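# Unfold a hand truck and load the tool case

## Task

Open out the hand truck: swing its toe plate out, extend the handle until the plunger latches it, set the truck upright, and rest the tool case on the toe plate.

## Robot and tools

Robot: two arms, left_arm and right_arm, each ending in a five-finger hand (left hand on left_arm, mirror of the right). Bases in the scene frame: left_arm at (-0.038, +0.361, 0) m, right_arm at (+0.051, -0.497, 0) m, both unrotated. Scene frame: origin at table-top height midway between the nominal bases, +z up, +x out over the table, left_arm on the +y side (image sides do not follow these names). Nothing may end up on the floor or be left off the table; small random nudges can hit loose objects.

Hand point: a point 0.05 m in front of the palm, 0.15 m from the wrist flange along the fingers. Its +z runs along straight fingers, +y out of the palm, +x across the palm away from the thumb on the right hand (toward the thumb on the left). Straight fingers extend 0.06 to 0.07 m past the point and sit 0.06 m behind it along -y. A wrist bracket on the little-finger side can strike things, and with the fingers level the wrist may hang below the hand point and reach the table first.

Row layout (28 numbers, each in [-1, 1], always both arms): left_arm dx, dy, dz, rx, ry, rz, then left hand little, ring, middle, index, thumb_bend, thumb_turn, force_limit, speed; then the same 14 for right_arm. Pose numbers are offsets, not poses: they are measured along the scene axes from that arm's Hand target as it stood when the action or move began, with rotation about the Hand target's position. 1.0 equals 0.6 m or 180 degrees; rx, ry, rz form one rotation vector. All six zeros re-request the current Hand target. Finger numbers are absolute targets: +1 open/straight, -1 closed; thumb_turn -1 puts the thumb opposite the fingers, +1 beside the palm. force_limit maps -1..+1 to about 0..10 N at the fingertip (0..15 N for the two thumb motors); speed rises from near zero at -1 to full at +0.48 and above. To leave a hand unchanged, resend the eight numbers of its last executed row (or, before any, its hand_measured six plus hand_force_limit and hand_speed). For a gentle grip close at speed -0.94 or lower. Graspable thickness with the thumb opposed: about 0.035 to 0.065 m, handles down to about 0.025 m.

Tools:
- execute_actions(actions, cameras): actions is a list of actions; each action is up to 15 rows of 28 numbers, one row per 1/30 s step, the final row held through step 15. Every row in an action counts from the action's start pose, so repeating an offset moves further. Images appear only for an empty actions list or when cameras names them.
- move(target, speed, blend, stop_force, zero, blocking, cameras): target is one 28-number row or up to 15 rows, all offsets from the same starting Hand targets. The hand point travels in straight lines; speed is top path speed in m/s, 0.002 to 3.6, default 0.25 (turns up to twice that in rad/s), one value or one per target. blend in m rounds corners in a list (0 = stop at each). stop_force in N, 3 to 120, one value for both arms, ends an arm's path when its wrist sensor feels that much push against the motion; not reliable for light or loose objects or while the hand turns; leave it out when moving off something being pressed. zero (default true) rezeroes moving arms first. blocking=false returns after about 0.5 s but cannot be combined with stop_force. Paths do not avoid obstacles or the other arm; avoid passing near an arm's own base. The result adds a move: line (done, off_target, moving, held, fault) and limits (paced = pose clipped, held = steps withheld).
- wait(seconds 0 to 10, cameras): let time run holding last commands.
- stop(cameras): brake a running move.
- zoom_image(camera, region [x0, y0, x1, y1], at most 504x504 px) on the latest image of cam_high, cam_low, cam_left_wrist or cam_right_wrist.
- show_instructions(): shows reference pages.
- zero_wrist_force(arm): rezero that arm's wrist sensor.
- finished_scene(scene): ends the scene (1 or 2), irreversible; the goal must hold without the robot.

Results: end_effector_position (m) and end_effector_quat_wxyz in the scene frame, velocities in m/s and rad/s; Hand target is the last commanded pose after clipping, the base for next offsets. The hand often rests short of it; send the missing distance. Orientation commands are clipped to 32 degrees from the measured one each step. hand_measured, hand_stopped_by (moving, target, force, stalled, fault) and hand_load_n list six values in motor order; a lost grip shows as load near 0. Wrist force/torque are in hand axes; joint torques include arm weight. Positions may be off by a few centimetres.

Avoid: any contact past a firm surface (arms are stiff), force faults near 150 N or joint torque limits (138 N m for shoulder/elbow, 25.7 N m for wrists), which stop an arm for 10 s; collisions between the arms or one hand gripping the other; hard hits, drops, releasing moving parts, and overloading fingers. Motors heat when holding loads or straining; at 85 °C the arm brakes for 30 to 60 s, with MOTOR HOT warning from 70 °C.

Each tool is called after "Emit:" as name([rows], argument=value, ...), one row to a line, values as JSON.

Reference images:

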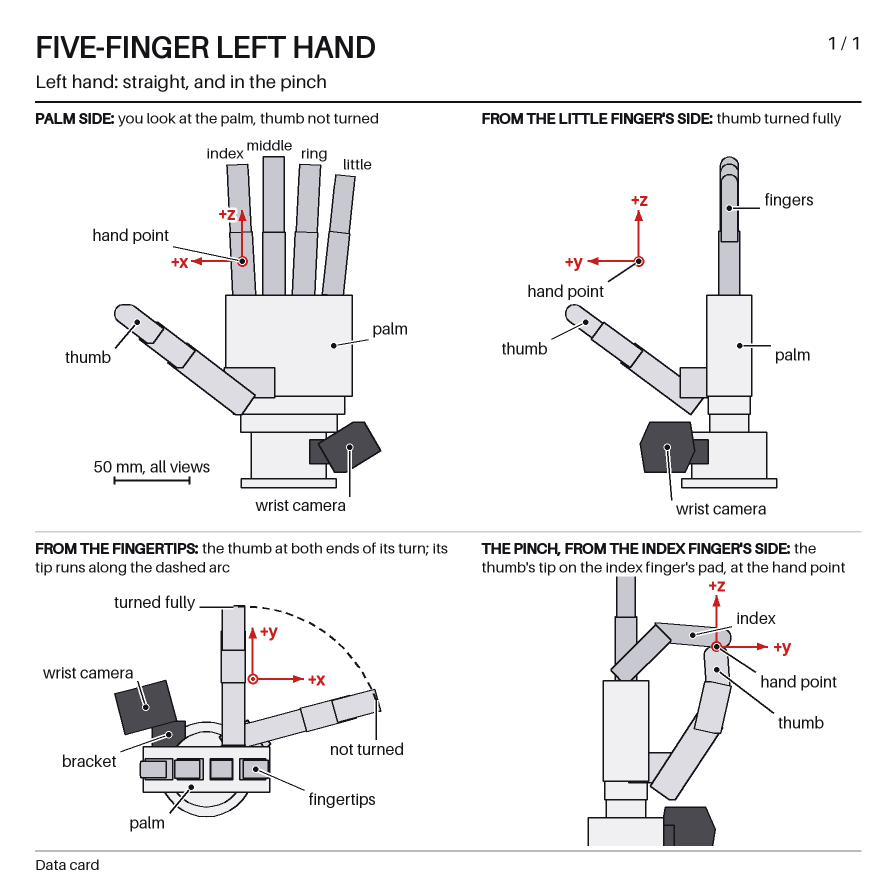

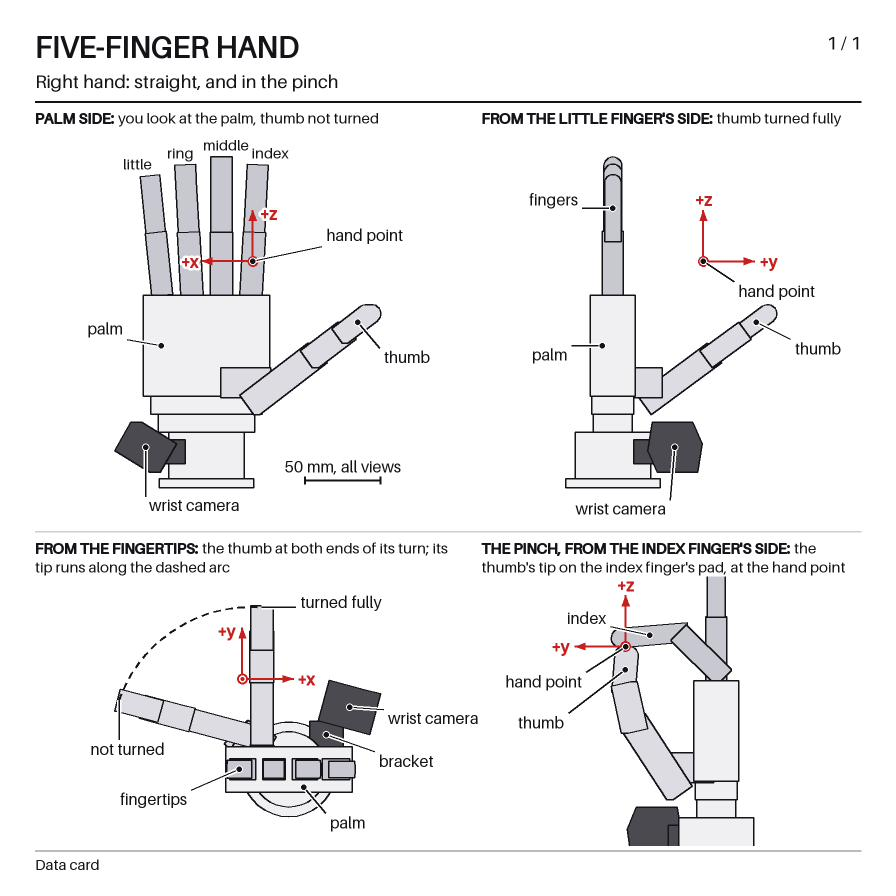

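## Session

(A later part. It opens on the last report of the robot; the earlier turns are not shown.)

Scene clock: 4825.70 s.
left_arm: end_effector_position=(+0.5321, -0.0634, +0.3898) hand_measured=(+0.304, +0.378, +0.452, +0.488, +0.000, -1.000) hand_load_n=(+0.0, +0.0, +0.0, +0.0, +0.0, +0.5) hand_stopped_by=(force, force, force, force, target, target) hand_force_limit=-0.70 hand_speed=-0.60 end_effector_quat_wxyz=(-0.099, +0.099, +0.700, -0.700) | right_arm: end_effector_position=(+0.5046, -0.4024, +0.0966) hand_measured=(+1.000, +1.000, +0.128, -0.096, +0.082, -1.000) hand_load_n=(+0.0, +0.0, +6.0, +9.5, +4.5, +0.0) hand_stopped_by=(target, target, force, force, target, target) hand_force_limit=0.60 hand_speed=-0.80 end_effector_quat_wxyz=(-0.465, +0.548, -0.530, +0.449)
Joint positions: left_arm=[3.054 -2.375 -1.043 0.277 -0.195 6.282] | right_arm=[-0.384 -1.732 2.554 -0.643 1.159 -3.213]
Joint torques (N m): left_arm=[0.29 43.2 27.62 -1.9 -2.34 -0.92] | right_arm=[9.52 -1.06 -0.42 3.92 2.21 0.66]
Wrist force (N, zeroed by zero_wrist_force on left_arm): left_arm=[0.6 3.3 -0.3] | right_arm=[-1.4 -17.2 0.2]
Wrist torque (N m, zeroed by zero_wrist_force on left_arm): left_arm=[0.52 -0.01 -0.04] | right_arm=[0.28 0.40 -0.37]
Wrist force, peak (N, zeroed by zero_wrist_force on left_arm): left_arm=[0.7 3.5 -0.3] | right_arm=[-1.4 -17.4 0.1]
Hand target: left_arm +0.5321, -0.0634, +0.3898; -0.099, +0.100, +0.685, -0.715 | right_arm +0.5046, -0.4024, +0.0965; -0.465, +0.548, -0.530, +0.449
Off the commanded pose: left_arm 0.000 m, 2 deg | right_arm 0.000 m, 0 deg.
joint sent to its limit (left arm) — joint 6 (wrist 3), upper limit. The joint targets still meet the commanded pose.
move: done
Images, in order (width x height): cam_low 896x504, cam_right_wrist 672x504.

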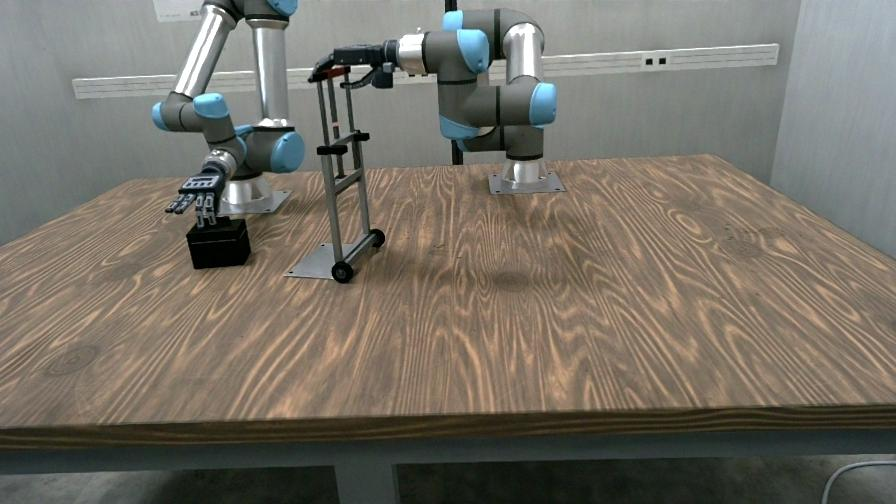

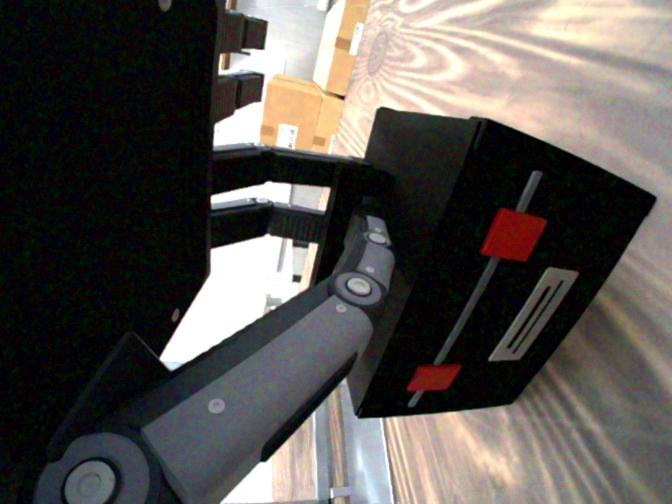

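Emit:
move([
  [0,0,0,0,0,0,-0.5,-0.5,-0.5,-0.5,0,-1,-0.7,-0.6,0,0,0.033,0,0,0,1,1,-0.4,-0.4,0.08,-1,0.6,-0.8],
], speed=0.03, cameras=["cam_right_wrist","cam_low"])

Emit:
zoom_image(camera="cam_low", region=[140, 140, 290, 280])

Scene clock: 4839.70 s.
left_arm: end_effector_position=(+0.5321, -0.0634, +0.3898) hand_measured=(+0.304, +0.378, +0.452, +0.488, +0.000, -1.000) hand_load_n=(+0.0, +0.0, -0.5, +0.0, +0.0, +0.0) hand_stopped_by=(force, force, force, force, target, target) hand_force_limit=-0.70 hand_speed=-0.60 end_effector_quat_wxyz=(-0.099, +0.099, +0.700, -0.700) | right_arm: end_effector_position=(+0.5046, -0.4024, +0.1163) hand_measured=(+1.000, +1.000, +0.126, -0.096, +0.082, -1.000) hand_load_n=(+0.0, +0.0, +0.5, +7.0, +5.5, -1.0) hand_stopped_by=(target, target, force, force, target, target) hand_force_limit=0.60 hand_speed=-0.80 end_effector_quat_wxyz=(-0.465, +0.548, -0.530, +0.449)
Joint positions: left_arm=[3.054 -2.375 -1.043 0.277 -0.195 6.282] | right_arm=[-0.384 -1.79 2.524 -0.556 1.159 -3.213]
Joint torques (N m): left_arm=[-0.51 43.37 28.31 -1.83 -2.47 -0.81] | right_arm=[-7.65 -15.95 -27.08 -0.2 -2.6 -1.18]
Wrist force (N, zeroed by zero_wrist_force on left_arm): left_arm=[0.6 3.2 -0.3] | right_arm=[-1.6 3.3 2.2]
Wrist torque (N m, zeroed by zero_wrist_force on left_arm): left_arm=[0.52 -0.01 -0.03] | right_arm=[-0.09 0.33 -0.05]
Wrist force, peak (N, zeroed by zero_wrist_force on left_arm): left_arm=[0.8 3.6 -0.1] | right_arm=[-1.2 -18.5 0.5]
Hand target: left_arm +0.5321, -0.0634, +0.3898; -0.099, +0.100, +0.685, -0.715 | right_arm +0.5046, -0.4024, +0.1163; -0.465, +0.548, -0.530, +0.449
Off the commanded pose: left_arm 0.000 m, 2 deg | right_arm 0.000 m, 0 deg.
joint sent to its limit (left arm) — joint 6 (wrist 3), upper limit. The joint targets still meet the commanded pose.
move: done
Images, in order (width x height): cam_low 896x504, cam_right_wrist 672x504.

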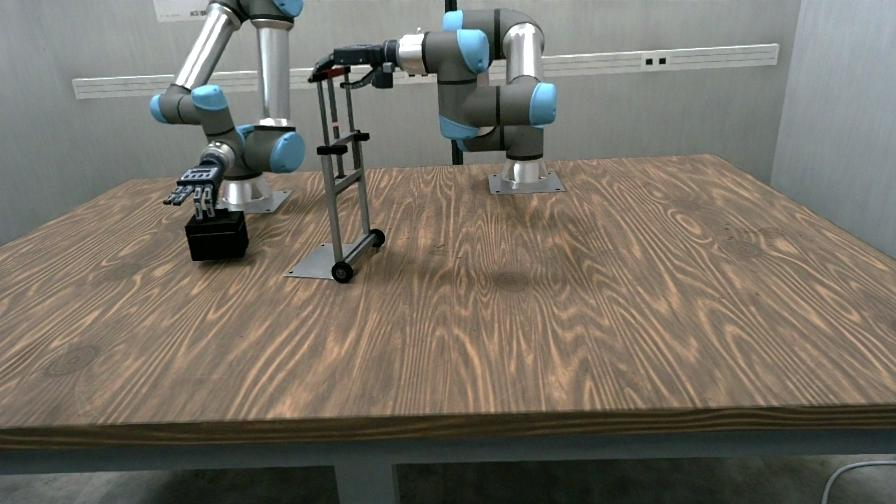

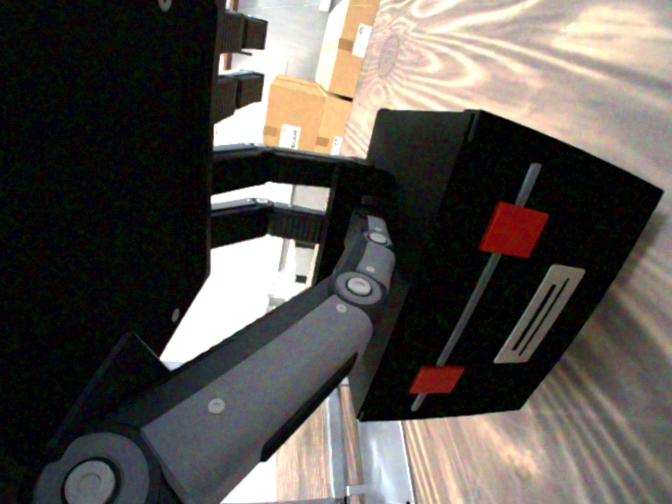

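Scaled by 3.360.

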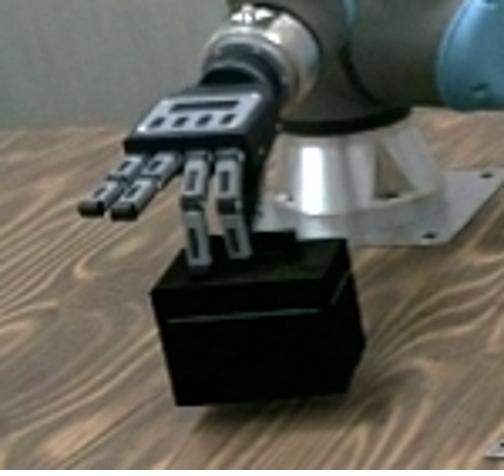

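Emit:
move([
  [0,0,0,0,0,0,-0.5,-0.5,-0.5,-0.5,0,-1,-0.7,-0.6,0,0,0.02,0,0,0,1,1,-0.42,-0.4,0.08,-1,0.2,-0.9],
], speed=0.03, cameras=["cam_right_wrist","cam_high"])

Scene clock: 4845.03 s.
left_arm: end_effector_position=(+0.5321, -0.0634, +0.3898) hand_measured=(+0.304, +0.378, +0.452, +0.488, +0.000, -1.000) hand_load_n=(+0.0, +0.0, +0.0, +0.0, +0.0, +0.0) hand_stopped_by=(force, force, force, force, target, target) hand_force_limit=-0.70 hand_speed=-0.60 end_effector_quat_wxyz=(-0.099, +0.099, +0.700, -0.700) | right_arm: end_effector_position=(+0.5046, -0.4024, +0.1282) hand_measured=(+1.000, +1.000, -0.010, -0.096, +0.084, -1.000) hand_load_n=(+0.0, +0.0, +5.5, +4.0, +11.0, +0.5) hand_stopped_by=(target, target, force, force, target, target) hand_force_limit=0.20 hand_speed=-0.90 end_effector_quat_wxyz=(-0.466, +0.548, -0.530, +0.449)
Joint positions: left_arm=[3.054 -2.375 -1.043 0.277 -0.195 6.282] | right_arm=[-0.384 -1.821 2.505 -0.505 1.159 -3.213]
Joint torques (N m): left_arm=[-1.12 43.15 27.72 -1.84 -2.42 -0.71] | right_arm=[0.7 -15.96 -27.23 -0.09 1.8 -1.14]
Wrist force (N, zeroed by zero_wrist_force on left_arm): left_arm=[0.5 3.3 -0.1] | right_arm=[-1.7 3.2 2.2]
Wrist torque (N m, zeroed by zero_wrist_force on left_arm): left_arm=[0.53 0.01 -0.04] | right_arm=[-0.05 0.34 -0.06]
Wrist force, peak (N, zeroed by zero_wrist_force on left_arm): left_arm=[0.5 3.6 0.0] | right_arm=[-1.9 3.6 2.1]
Hand target: left_arm +0.5321, -0.0634, +0.3898; -0.099, +0.100, +0.685, -0.715 | right_arm +0.5046, -0.4024, +0.1283; -0.465, +0.548, -0.530, +0.449
Off the commanded pose: left_arm 0.000 m, 2 deg | right_arm 0.000 m, 0 deg.
joint sent to its limit (left arm) — joint 6 (wrist 3), upper limit. The joint targets still meet the commanded pose.
move: done
Images, in order (width x height): cam_high 896x504, cam_right_wrist 672x504.

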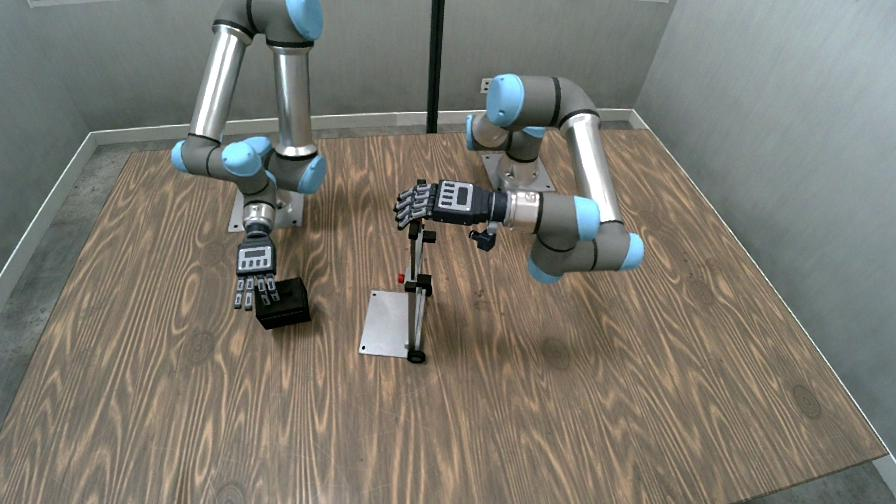

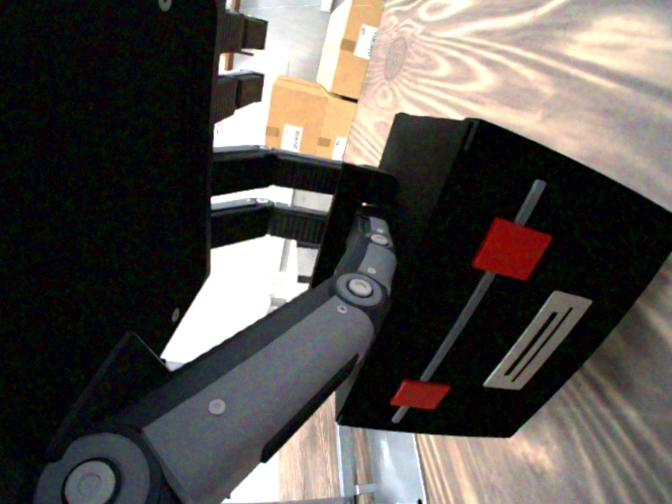

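Emit:
move([
  [0,0,0,0,0,0,-0.5,-0.5,-0.5,-0.5,0,-1,-0.7,-0.6,0,0,0.12,0,0,0,1,1,-0.42,-0.4,0.08,-1,0.2,-0.9],
  [0,0,0,0,0,0,-0.5,-0.5,-0.5,-0.5,0,-1,-0.7,-0.6,0.05,0.29,0.12,0,0,-0.1,1,1,-0.42,-0.4,0.08,-1,0.2,-0.9],
], speed=0.1, cameras=["all"])

Scene clock: 4885.60 s.
left_arm: end_effector_position=(+0.5321, -0.0634, +0.3898) hand_measured=(+0.304, +0.378, +0.452, +0.488, +0.000, -1.000) hand_load_n=(+0.0, +0.0, +0.0, +0.0, +0.0, +0.0) hand_stopped_by=(force, force, force, force, target, target) hand_force_limit=-0.70 hand_speed=-0.60 end_effector_quat_wxyz=(-0.099, +0.099, +0.700, -0.700) | right_arm: end_effector_position=(+0.5346, -0.2285, +0.2003) hand_measured=(+1.000, +1.000, -0.010, -0.096, +0.084, -1.000) hand_load_n=(+0.0, +0.0, +5.5, +4.0, +10.5, +0.5) hand_stopped_by=(target, target, force, force, target, target) hand_force_limit=0.20 hand_speed=-0.90 end_effector_quat_wxyz=(+0.390, -0.459, +0.609, -0.517)
Joint positions: left_arm=[3.054 -2.375 -1.043 0.277 -0.195 6.282] | right_arm=[0.542 -1.458 1.956 -0.261 2.378 -2.967]
Joint torques (N m): left_arm=[-2.23 43.75 27.79 -1.78 -2.33 -0.57] | right_arm=[10.38 -18.75 -29.6 0.18 2.93 1.59]
Wrist force (N, zeroed by zero_wrist_force on left_arm): left_arm=[0.6 3.1 -0.3] | right_arm=[-1.7 3.1 2.2]
Wrist torque (N m, zeroed by zero_wrist_force on left_arm): left_arm=[0.51 -0.02 -0.03] | right_arm=[-0.08 0.35 -0.07]
Wrist force, peak (N, zeroed by zero_wrist_force on left_arm): left_arm=[0.5 3.6 -0.1] | right_arm=[-1.6 4.0 2.3]
Hand target: left_arm +0.5321, -0.0634, +0.3898; -0.099, +0.100, +0.685, -0.715 | right_arm +0.5346, -0.2284, +0.2003; +0.389, -0.459, +0.609, -0.517
Off the commanded pose: left_arm 0.000 m, 2 deg | right_arm 0.000 m, 0 deg.
joint sent to its limit (left arm) — joint 6 (wrist 3), upper limit. The joint targets still meet the commanded pose.
move: done

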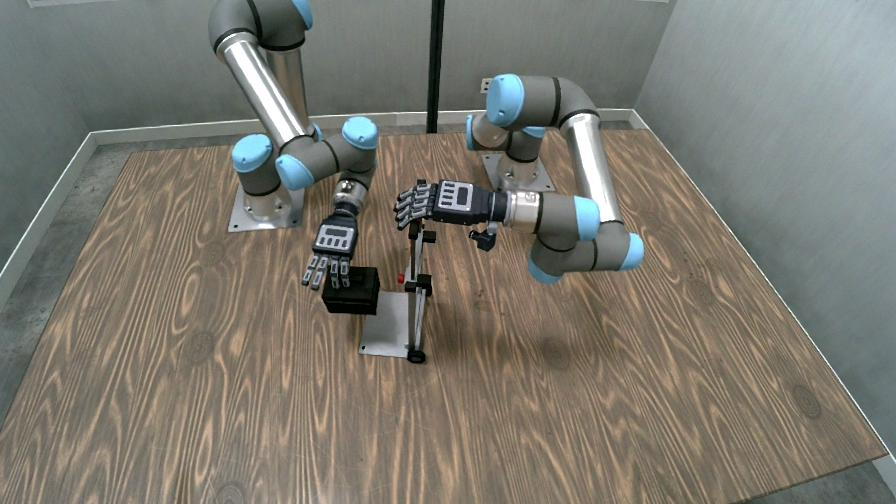

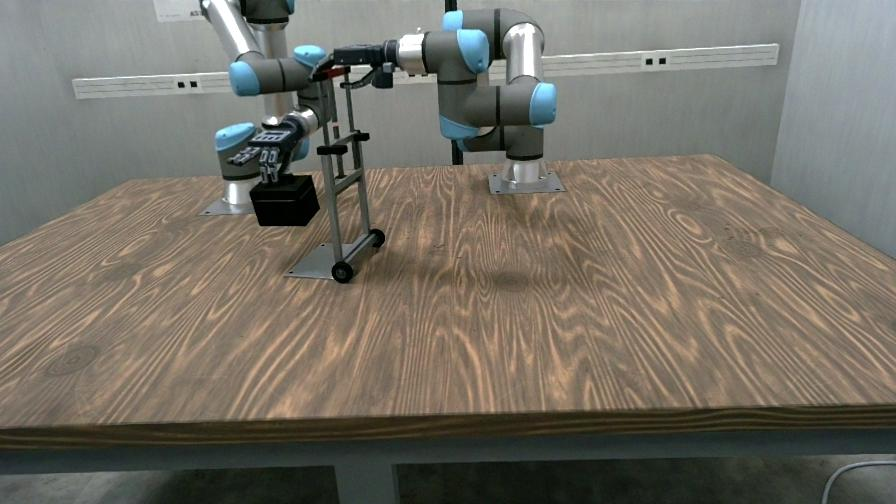

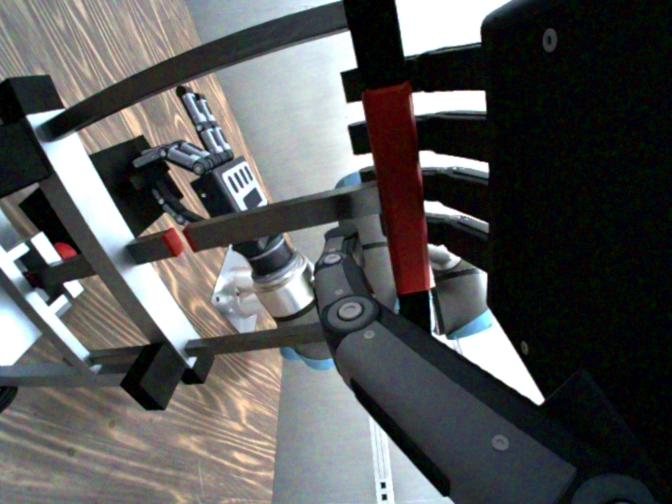

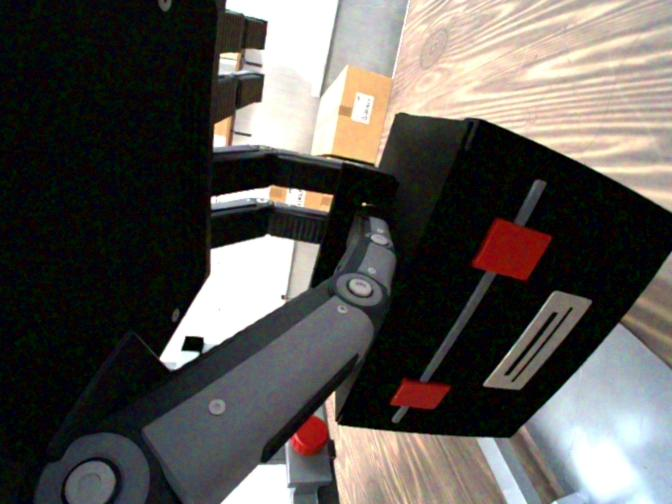

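Emit:
move([
  [0,0,0,0,0,0,-0.5,-0.5,-0.5,-0.5,0,-1,-0.7,-0.6,0,0.1,0,0,0,0,1,1,-0.42,-0.4,0.08,-1,0.2,-0.9],
  [0,0,0,0,0,0,-0.5,-0.5,-0.5,-0.5,0,-1,-0.7,-0.6,0,0.1,-0.11,0,0,0,1,1,-0.42,-0.4,0.08,-1,0.2,-0.9],
], speed=0.06, stop_force=6, cameras=["all"])

Emit:
zoom_image(camera="cam_low", region=[240, 160, 420, 300])

Emit:
zoom_image(camera="cam_high", region=[310, 220, 450, 380])

Scene clock: 4902.30 s.
left_arm: end_effector_position=(+0.5321, -0.0634, +0.3898) hand_measured=(+0.304, +0.378, +0.452, +0.488, +0.000, -1.000) hand_load_n=(+0.0, +0.0, -0.5, +0.0, +0.0, +0.0) hand_stopped_by=(force, force, force, force, target, target) hand_force_limit=-0.70 hand_speed=-0.60 end_effector_quat_wxyz=(-0.099, +0.099, +0.700, -0.700) | right_arm: end_effector_position=(+0.5346, -0.1684, +0.1343) hand_measured=(+1.000, +1.000, -0.010, -0.096, +0.084, -1.000) hand_load_n=(+0.0, +0.0, +4.0, +4.0, +10.5, +0.0) hand_stopped_by=(target, target, force, force, target, target) hand_force_limit=0.20 hand_speed=-0.90 end_effector_quat_wxyz=(+0.389, -0.459, +0.609, -0.517)
Joint positions: left_arm=[3.054 -2.375 -1.043 0.277 -0.195 6.282] | right_arm=[0.667 -1.251 1.896 -0.369 2.5 -2.918]
Joint torques (N m): left_arm=[-3.2 43.73 27.75 -1.65 -2.35 -0.33] | right_arm=[7.87 -26.51 -11.28 -2.09 -1.43 -1.2]
Wrist force (N, zeroed by zero_wrist_force on left_arm): left_arm=[0.6 3.4 -0.2] | right_arm=[-1.6 2.9 2.2]
Wrist torque (N m, zeroed by zero_wrist_force on left_arm): left_arm=[0.54 -0.01 -0.04] | right_arm=[-0.11 0.33 -0.01]
Wrist force, peak (N, zeroed by zero_wrist_force on left_arm): left_arm=[0.6 3.7 -0.3] | right_arm=[3.4 0.5 3.0]
Hand target: left_arm +0.5321, -0.0634, +0.3898; -0.099, +0.100, +0.685, -0.715 | right_arm +0.5346, -0.1684, +0.1343; +0.389, -0.459, +0.609, -0.517
Off the commanded pose: left_arm 0.000 m, 2 deg | right_arm 0.000 m, 0 deg.
joint sent to its limit (left arm) — joint 6 (wrist 3), upper limit. The joint targets still meet the commanded pose.
move: done

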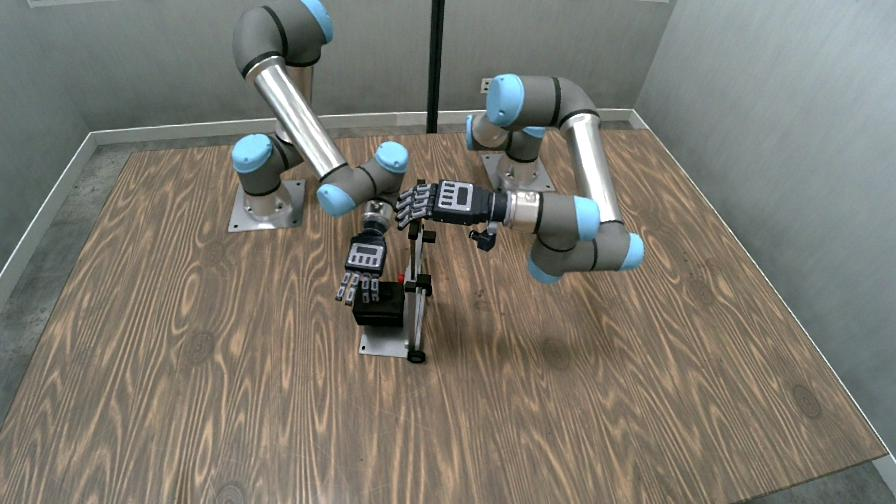

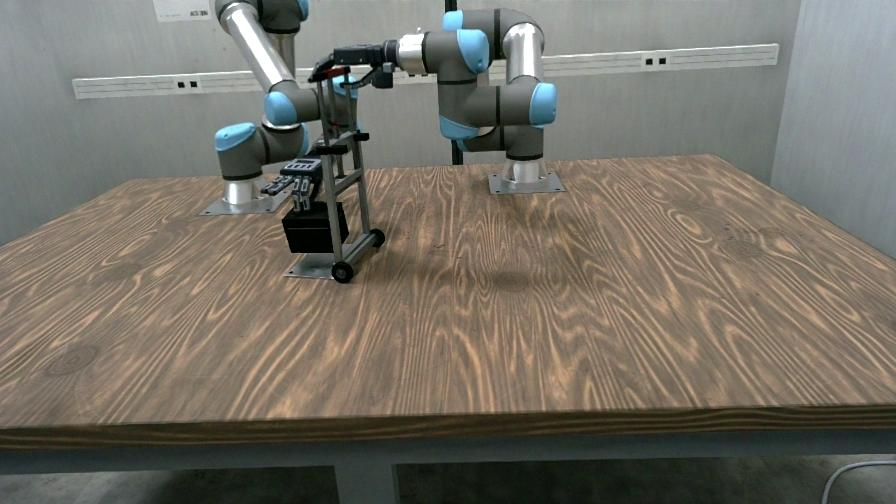

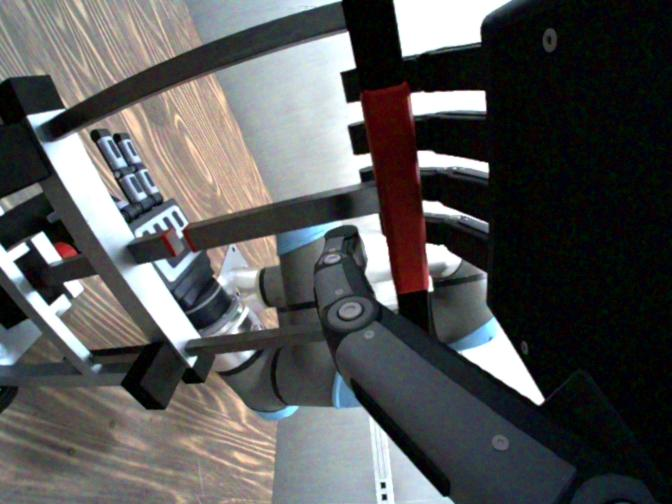

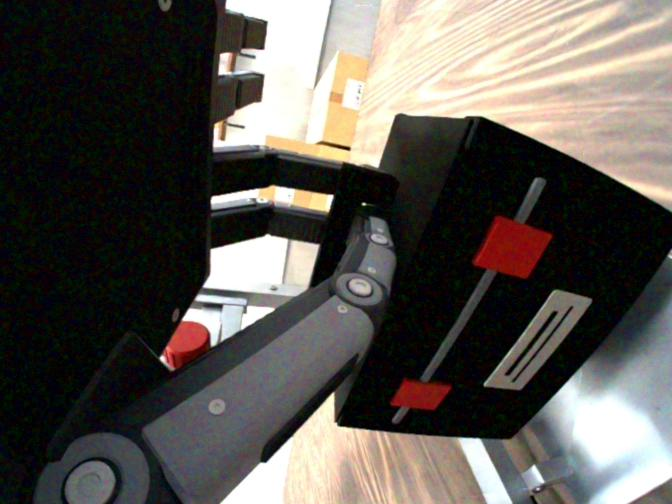

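Scaled by 2.800.

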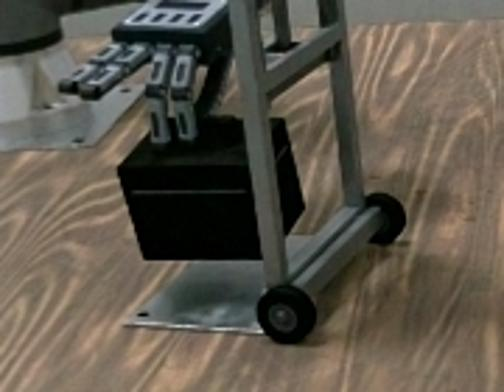

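Scaled by 3.150.

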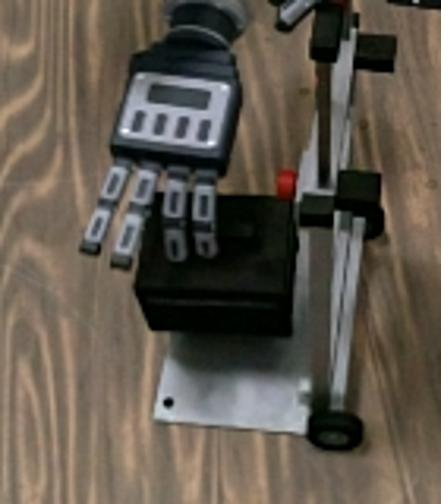

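Emit:
move([
  [0,0,0,0,0,0,-0.5,-0.5,-0.5,-0.5,0,-1,-0.7,-0.6,-0.004,-0.008,0,0,0,0,1,1,-0.42,-0.4,0.08,-1,0.2,-0.9],
  [0,0,0,0,0,0,-0.5,-0.5,-0.5,-0.5,0,-1,-0.7,-0.6,-0.004,-0.008,-0.065,0,0,0,1,1,-0.42,-0.4,0.08,-1,0.2,-0.9],
], speed=0.03, stop_force=3.5, cameras=["cam_high","cam_low","cam_right_wrist"])

Emit:
zoom_image(camera="cam_low", region=[240, 160, 420, 300])

Emit:
zoom_image(camera="cam_high", region=[310, 220, 450, 380])

Scene clock: 4929.77 s.
left_arm: end_effector_position=(+0.5321, -0.0634, +0.3898) hand_measured=(+0.304, +0.378, +0.452, +0.488, +0.000, -1.000) hand_load_n=(+0.0, +0.0, +0.0, +0.0, +0.0, +0.0) hand_stopped_by=(force, force, force, force, target, target) hand_force_limit=-0.70 hand_speed=-0.60 end_effector_quat_wxyz=(-0.099, +0.099, +0.700, -0.700) | right_arm: end_effector_position=(+0.5322, -0.1732, +0.1080) hand_measured=(+1.000, +1.000, -0.010, -0.096, +0.084, -1.000) hand_load_n=(+0.0, +0.0, +4.0, +4.0, +10.5, +0.5) hand_stopped_by=(target, target, force, force, target, target) hand_force_limit=0.20 hand_speed=-0.90 end_effector_quat_wxyz=(+0.389, -0.459, +0.609, -0.517)
Joint positions: left_arm=[3.054 -2.375 -1.043 0.277 -0.195 6.282] | right_arm=[0.662 -1.221 1.938 -0.443 2.495 -2.92]
Joint torques (N m): left_arm=[-3.95 43.68 27.27 -1.67 -2.37 -0.18] | right_arm=[-7.83 -40.97 -25.98 0.75 0.27 -0.29]
Wrist force (N, zeroed by zero_wrist_force on left_arm): left_arm=[0.6 3.4 -0.3] | right_arm=[-1.7 2.4 2.2]
Wrist torque (N m, zeroed by zero_wrist_force on left_arm): left_arm=[0.55 -0.01 -0.03] | right_arm=[-0.01 0.33 0.05]
Wrist force, peak (N, zeroed by zero_wrist_force on left_arm): left_arm=[0.7 3.6 -0.4] | right_arm=[-6.0 -24.6 -9.4]
Hand target: left_arm +0.5321, -0.0634, +0.3898; -0.099, +0.100, +0.685, -0.715 | right_arm +0.5322, -0.1732, +0.1080; +0.389, -0.459, +0.609, -0.517 (not the last commanded pose)
Off the commanded pose: left_arm 0.000 m, 2 deg | right_arm 0.013 m, 0 deg.
joint sent to its limit (left arm) — joint 6 (wrist 3), upper limit. The joint targets still meet the commanded pose.
move: contact (right_arm); path passed 1 of 2 targets
Images, in order (width x height): cam_high 896x504, cam_low 896x504, cam_right_wrist 672x504.

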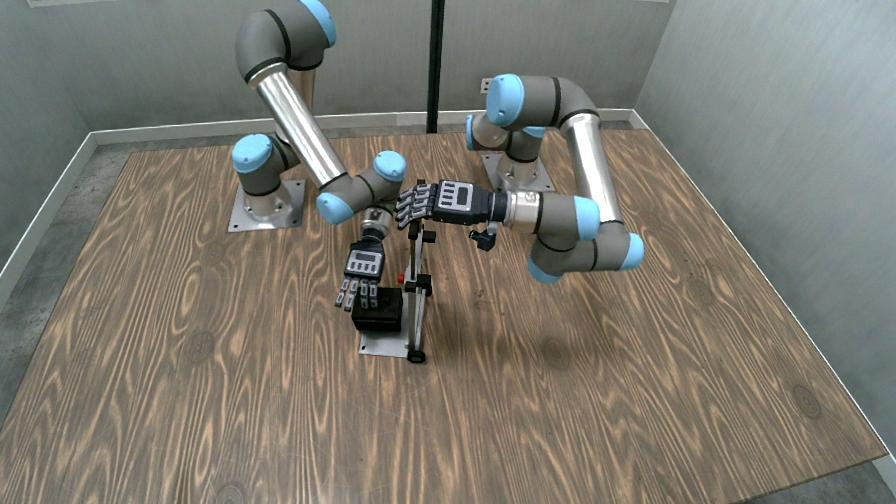

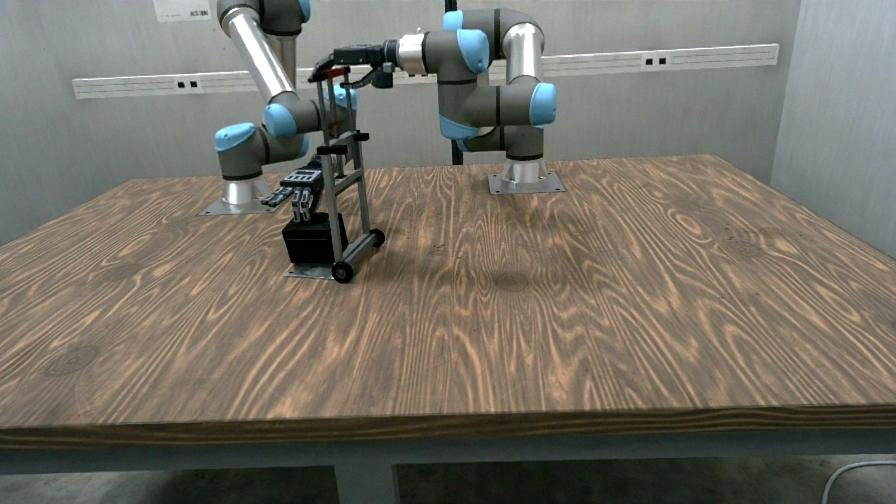

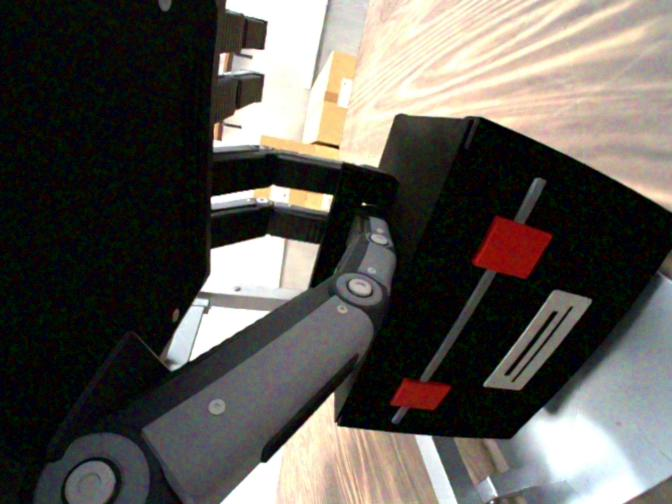

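Scaled by 2.800.

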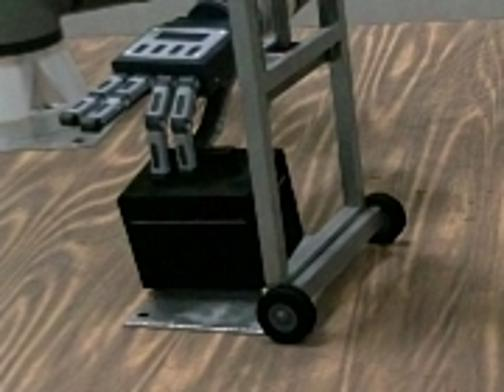

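Scaled by 3.150.

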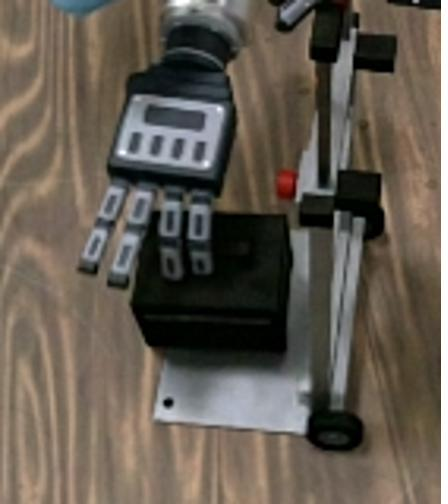

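Emit:
move([
  [0,0,0,0,0,0,-0.5,-0.5,-0.5,-0.5,0,-1,-0.7,-0.6,0,0,-0.0025,0,0,0,1,1,-0.42,-0.4,0.08,-1,0.2,-0.9],
], speed=0.01, cameras=["cam_low"])

Emit:
zoom_image(camera="cam_low", region=[260, 190, 400, 300])

Scene clock: 4942.77 s.
left_arm: end_effector_position=(+0.5321, -0.0634, +0.3898) hand_measured=(+0.304, +0.378, +0.452, +0.488, +0.000, -1.000) hand_load_n=(+0.0, +0.0, +0.0, +0.0, +0.0, -0.5) hand_stopped_by=(force, force, force, force, target, target) hand_force_limit=-0.70 hand_speed=-0.60 end_effector_quat_wxyz=(-0.099, +0.099, +0.700, -0.700) | right_arm: end_effector_position=(+0.5322, -0.1732, +0.1067) hand_measured=(+1.000, +1.000, -0.010, -0.096, +0.084, -1.000) hand_load_n=(+0.0, +0.0, +4.0, +4.5, +7.5, +1.0) hand_stopped_by=(target, target, force, force, target, target) hand_force_limit=0.20 hand_speed=-0.90 end_effector_quat_wxyz=(+0.390, -0.459, +0.609, -0.517)
Joint positions: left_arm=[3.054 -2.375 -1.043 0.277 -0.195 6.282] | right_arm=[0.662 -1.219 1.939 -0.446 2.495 -2.92]
Joint torques (N m): left_arm=[-3.97 44.42 26.99 -1.55 -2.28 -0.18] | right_arm=[-6.99 -5.65 6.07 2.15 2.9 0.55]
Wrist force (N, zeroed by zero_wrist_force on left_arm): left_arm=[0.4 3.1 -0.5] | right_arm=[-6.9 -32.7 -12.8]
Wrist torque (N m, zeroed by zero_wrist_force on left_arm): left_arm=[0.52 0.02 -0.04] | right_arm=[-0.09 0.49 -0.50]
Wrist force, peak (N, zeroed by zero_wrist_force on left_arm): left_arm=[0.6 3.5 -0.4] | right_arm=[-6.9 -32.7 -12.8]
Hand target: left_arm +0.5321, -0.0634, +0.3898; -0.099, +0.100, +0.685, -0.715 | right_arm +0.5322, -0.1732, +0.1065; +0.389, -0.459, +0.609, -0.517
Off the commanded pose: left_arm 0.000 m, 2 deg | right_arm 0.000 m, 0 deg.
joint sent to its limit (left arm) — joint 6 (wrist 3), upper limit. The joint targets still meet the commanded pose.
move: done
Images, in order (width x height): cam_low 896x504.

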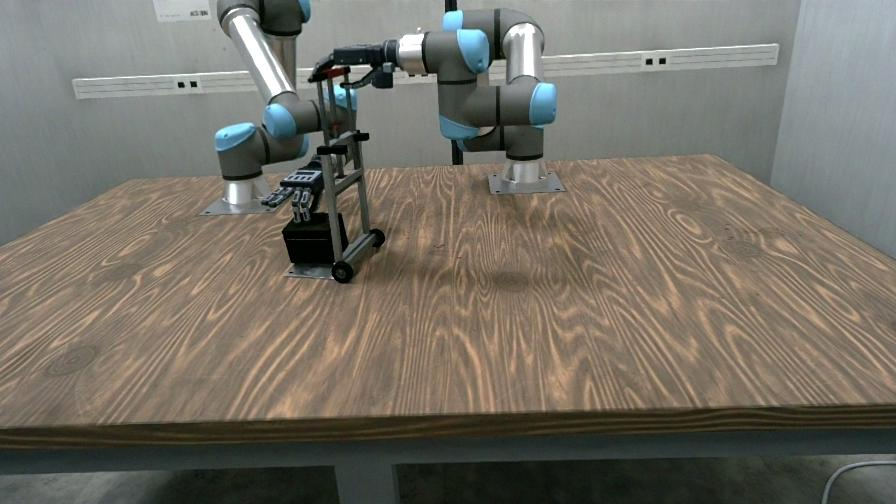

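Scaled by 3.600.

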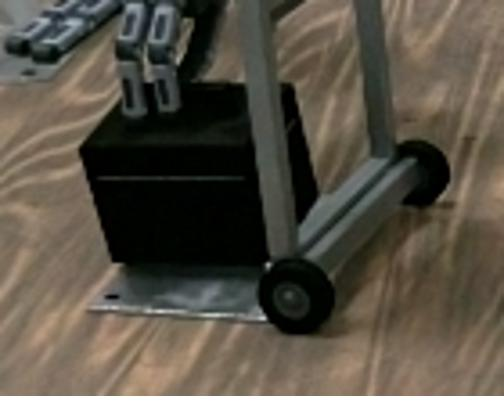

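Emit:
move([
  [0,0,0,0,0,0,-0.5,-0.5,-0.5,-0.5,0,-1,-0.7,-0.6,0,0,0.0015,0,0,0,1,1,-0.42,-0.4,0.08,-1,0.2,-0.9],
], speed=0.01)

Scene clock: 4950.40 s.
left_arm: end_effector_position=(+0.5321, -0.0634, +0.3898) hand_measured=(+0.304, +0.378, +0.452, +0.488, +0.000, -1.000) hand_load_n=(+0.0, +0.0, +0.0, +0.0, +0.0, -0.5) hand_stopped_by=(force, force, force, force, target, target) hand_force_limit=-0.70 hand_speed=-0.60 end_effector_quat_wxyz=(-0.099, +0.099, +0.700, -0.700) | right_arm: end_effector_position=(+0.5321, -0.1733, +0.1072) hand_measured=(+1.000, +1.000, -0.010, -0.096, +0.084, -1.000) hand_load_n=(+0.0, +0.0, +4.0, +4.0, +8.5, +1.0) hand_stopped_by=(target, target, force, force, target, target) hand_force_limit=0.20 hand_speed=-0.90 end_effector_quat_wxyz=(+0.389, -0.459, +0.609, -0.517)
Joint positions: left_arm=[3.054 -2.375 -1.043 0.277 -0.195 6.282] | right_arm=[0.662 -1.22 1.938 -0.444 2.495 -2.92]
Joint torques (N m): left_arm=[-5.18 44.05 27.04 -1.63 -2.3 -0.15] | right_arm=[-5.31 -30.15 -17.52 3.3 2.7 -1.59]
Wrist force (N, zeroed by zero_wrist_force on left_arm): left_arm=[0.5 3.2 -0.2] | right_arm=[-4.6 -17.1 -5.4]
Wrist torque (N m, zeroed by zero_wrist_force on left_arm): left_arm=[0.51 0.00 -0.03] | right_arm=[0.06 0.38 -0.25]
Wrist force, peak (N, zeroed by zero_wrist_force on left_arm): left_arm=[1.0 3.4 -0.3] | right_arm=[-8.5 -40.0 -16.0]
Hand target: left_arm +0.5321, -0.0634, +0.3898; -0.099, +0.100, +0.685, -0.715 | right_arm +0.5322, -0.1732, +0.1074; +0.389, -0.459, +0.609, -0.517
Off the commanded pose: left_arm 0.000 m, 2 deg | right_arm 0.000 m, 0 deg.
joint sent to its limit (left arm) — joint 6 (wrist 3), upper limit. The joint targets still meet the commanded pose.
move: done

Emit:
move([
  [0,0,0,0,0,0,-0.5,-0.5,-0.5,-0.5,0,-1,-0.7,-0.6,0,0,0.0012,0,0,0,1,1,-0.42,-0.4,0.08,-1,0.2,-0.9],
  [0,0,0,0,0,0,-0.5,-0.5,-0.5,-0.5,0,-1,-0.7,-0.6,0,0,0.0012,0,0,0,1,1,0.35,0.35,0.08,-1,0.2,-0.5],
], speed=0.01, cameras=["cam_low","cam_right_wrist"])

Emit:
zoom_image(camera="cam_low", region=[260, 160, 400, 300])

Scene clock: 4957.67 s.
left_arm: end_effector_position=(+0.5321, -0.0634, +0.3898) hand_measured=(+0.304, +0.378, +0.452, +0.488, +0.000, -1.000) hand_load_n=(+0.0, +0.0, +0.0, +0.0, +0.0, +0.0) hand_stopped_by=(force, force, force, force, target, target) hand_force_limit=-0.70 hand_speed=-0.60 end_effector_quat_wxyz=(-0.099, +0.099, +0.700, -0.700) | right_arm: end_effector_position=(+0.5322, -0.1732, +0.1081) hand_measured=(+1.000, +1.000, +0.350, +0.350, +0.080, -1.000) hand_load_n=(+0.0, +0.0, +0.0, +0.0, +1.0, -0.5) hand_stopped_by=(target, target, target, target, target, target) hand_force_limit=0.20 hand_speed=-0.50 end_effector_quat_wxyz=(+0.389, -0.459, +0.609, -0.517)
Joint positions: left_arm=[3.054 -2.375 -1.043 0.277 -0.195 6.282] | right_arm=[0.662 -1.221 1.938 -0.442 2.495 -2.92]
Joint torques (N m): left_arm=[-5.24 44.58 26.58 -1.54 -2.3 -0.08] | right_arm=[-3.06 -37.81 -22.78 0.81 2.47 0.8]
Wrist force (N, zeroed by zero_wrist_force on left_arm): left_arm=[0.4 3.1 -0.5] | right_arm=[-0.5 -0.5 0.3]
Wrist torque (N m, zeroed by zero_wrist_force on left_arm): left_arm=[0.50 0.00 -0.04] | right_arm=[-0.11 0.28 0.10]
Wrist force, peak (N, zeroed by zero_wrist_force on left_arm): left_arm=[0.7 3.5 -0.3] | right_arm=[-4.7 -16.5 -5.1]
Hand target: left_arm +0.5321, -0.0634, +0.3898; -0.099, +0.100, +0.685, -0.715 | right_arm +0.5322, -0.1732, +0.1081; +0.389, -0.459, +0.609, -0.517
Off the commanded pose: left_arm 0.000 m, 2 deg | right_arm 0.000 m, 0 deg.
joint sent to its limit (left arm) — joint 6 (wrist 3), upper limit. The joint targets still meet the commanded pose.
move: done
Images, in order (width x height): cam_low 896x504, cam_right_wrist 672x504.

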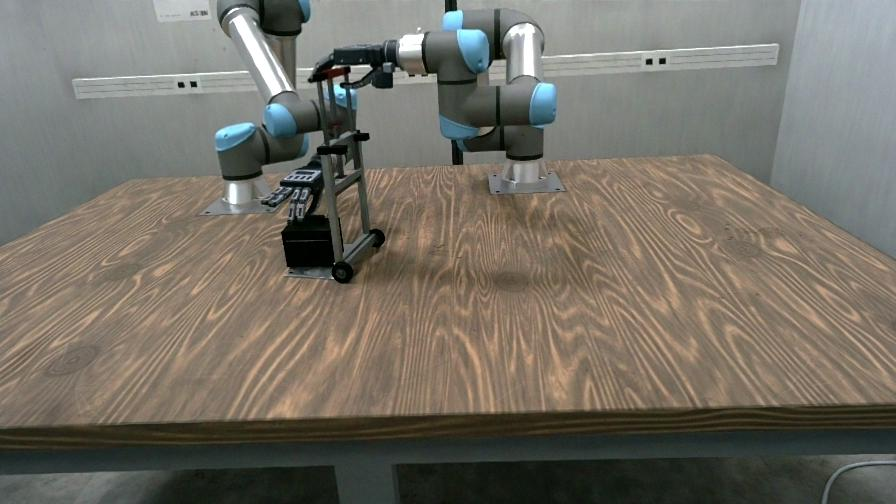

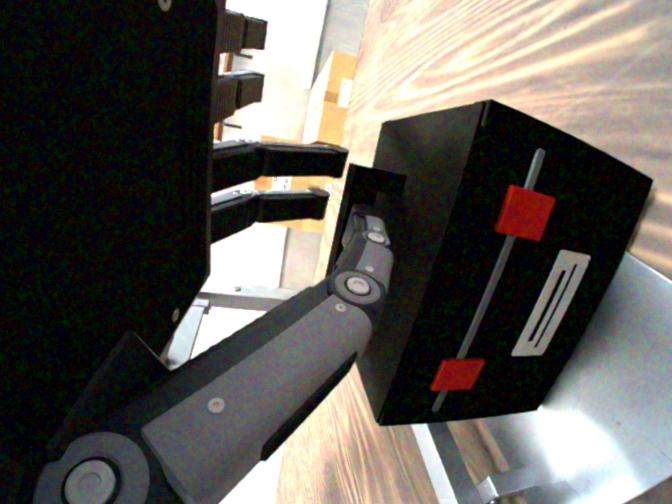

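Scaled by 3.600.

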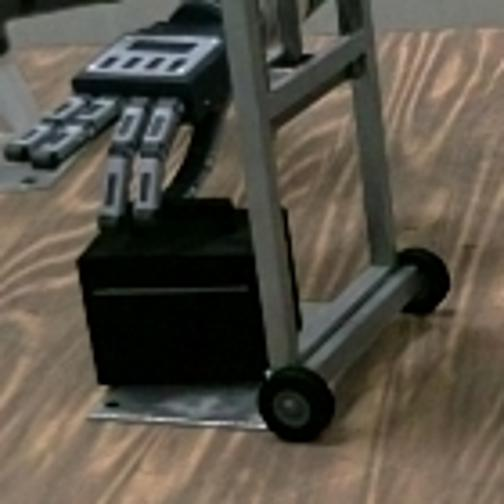

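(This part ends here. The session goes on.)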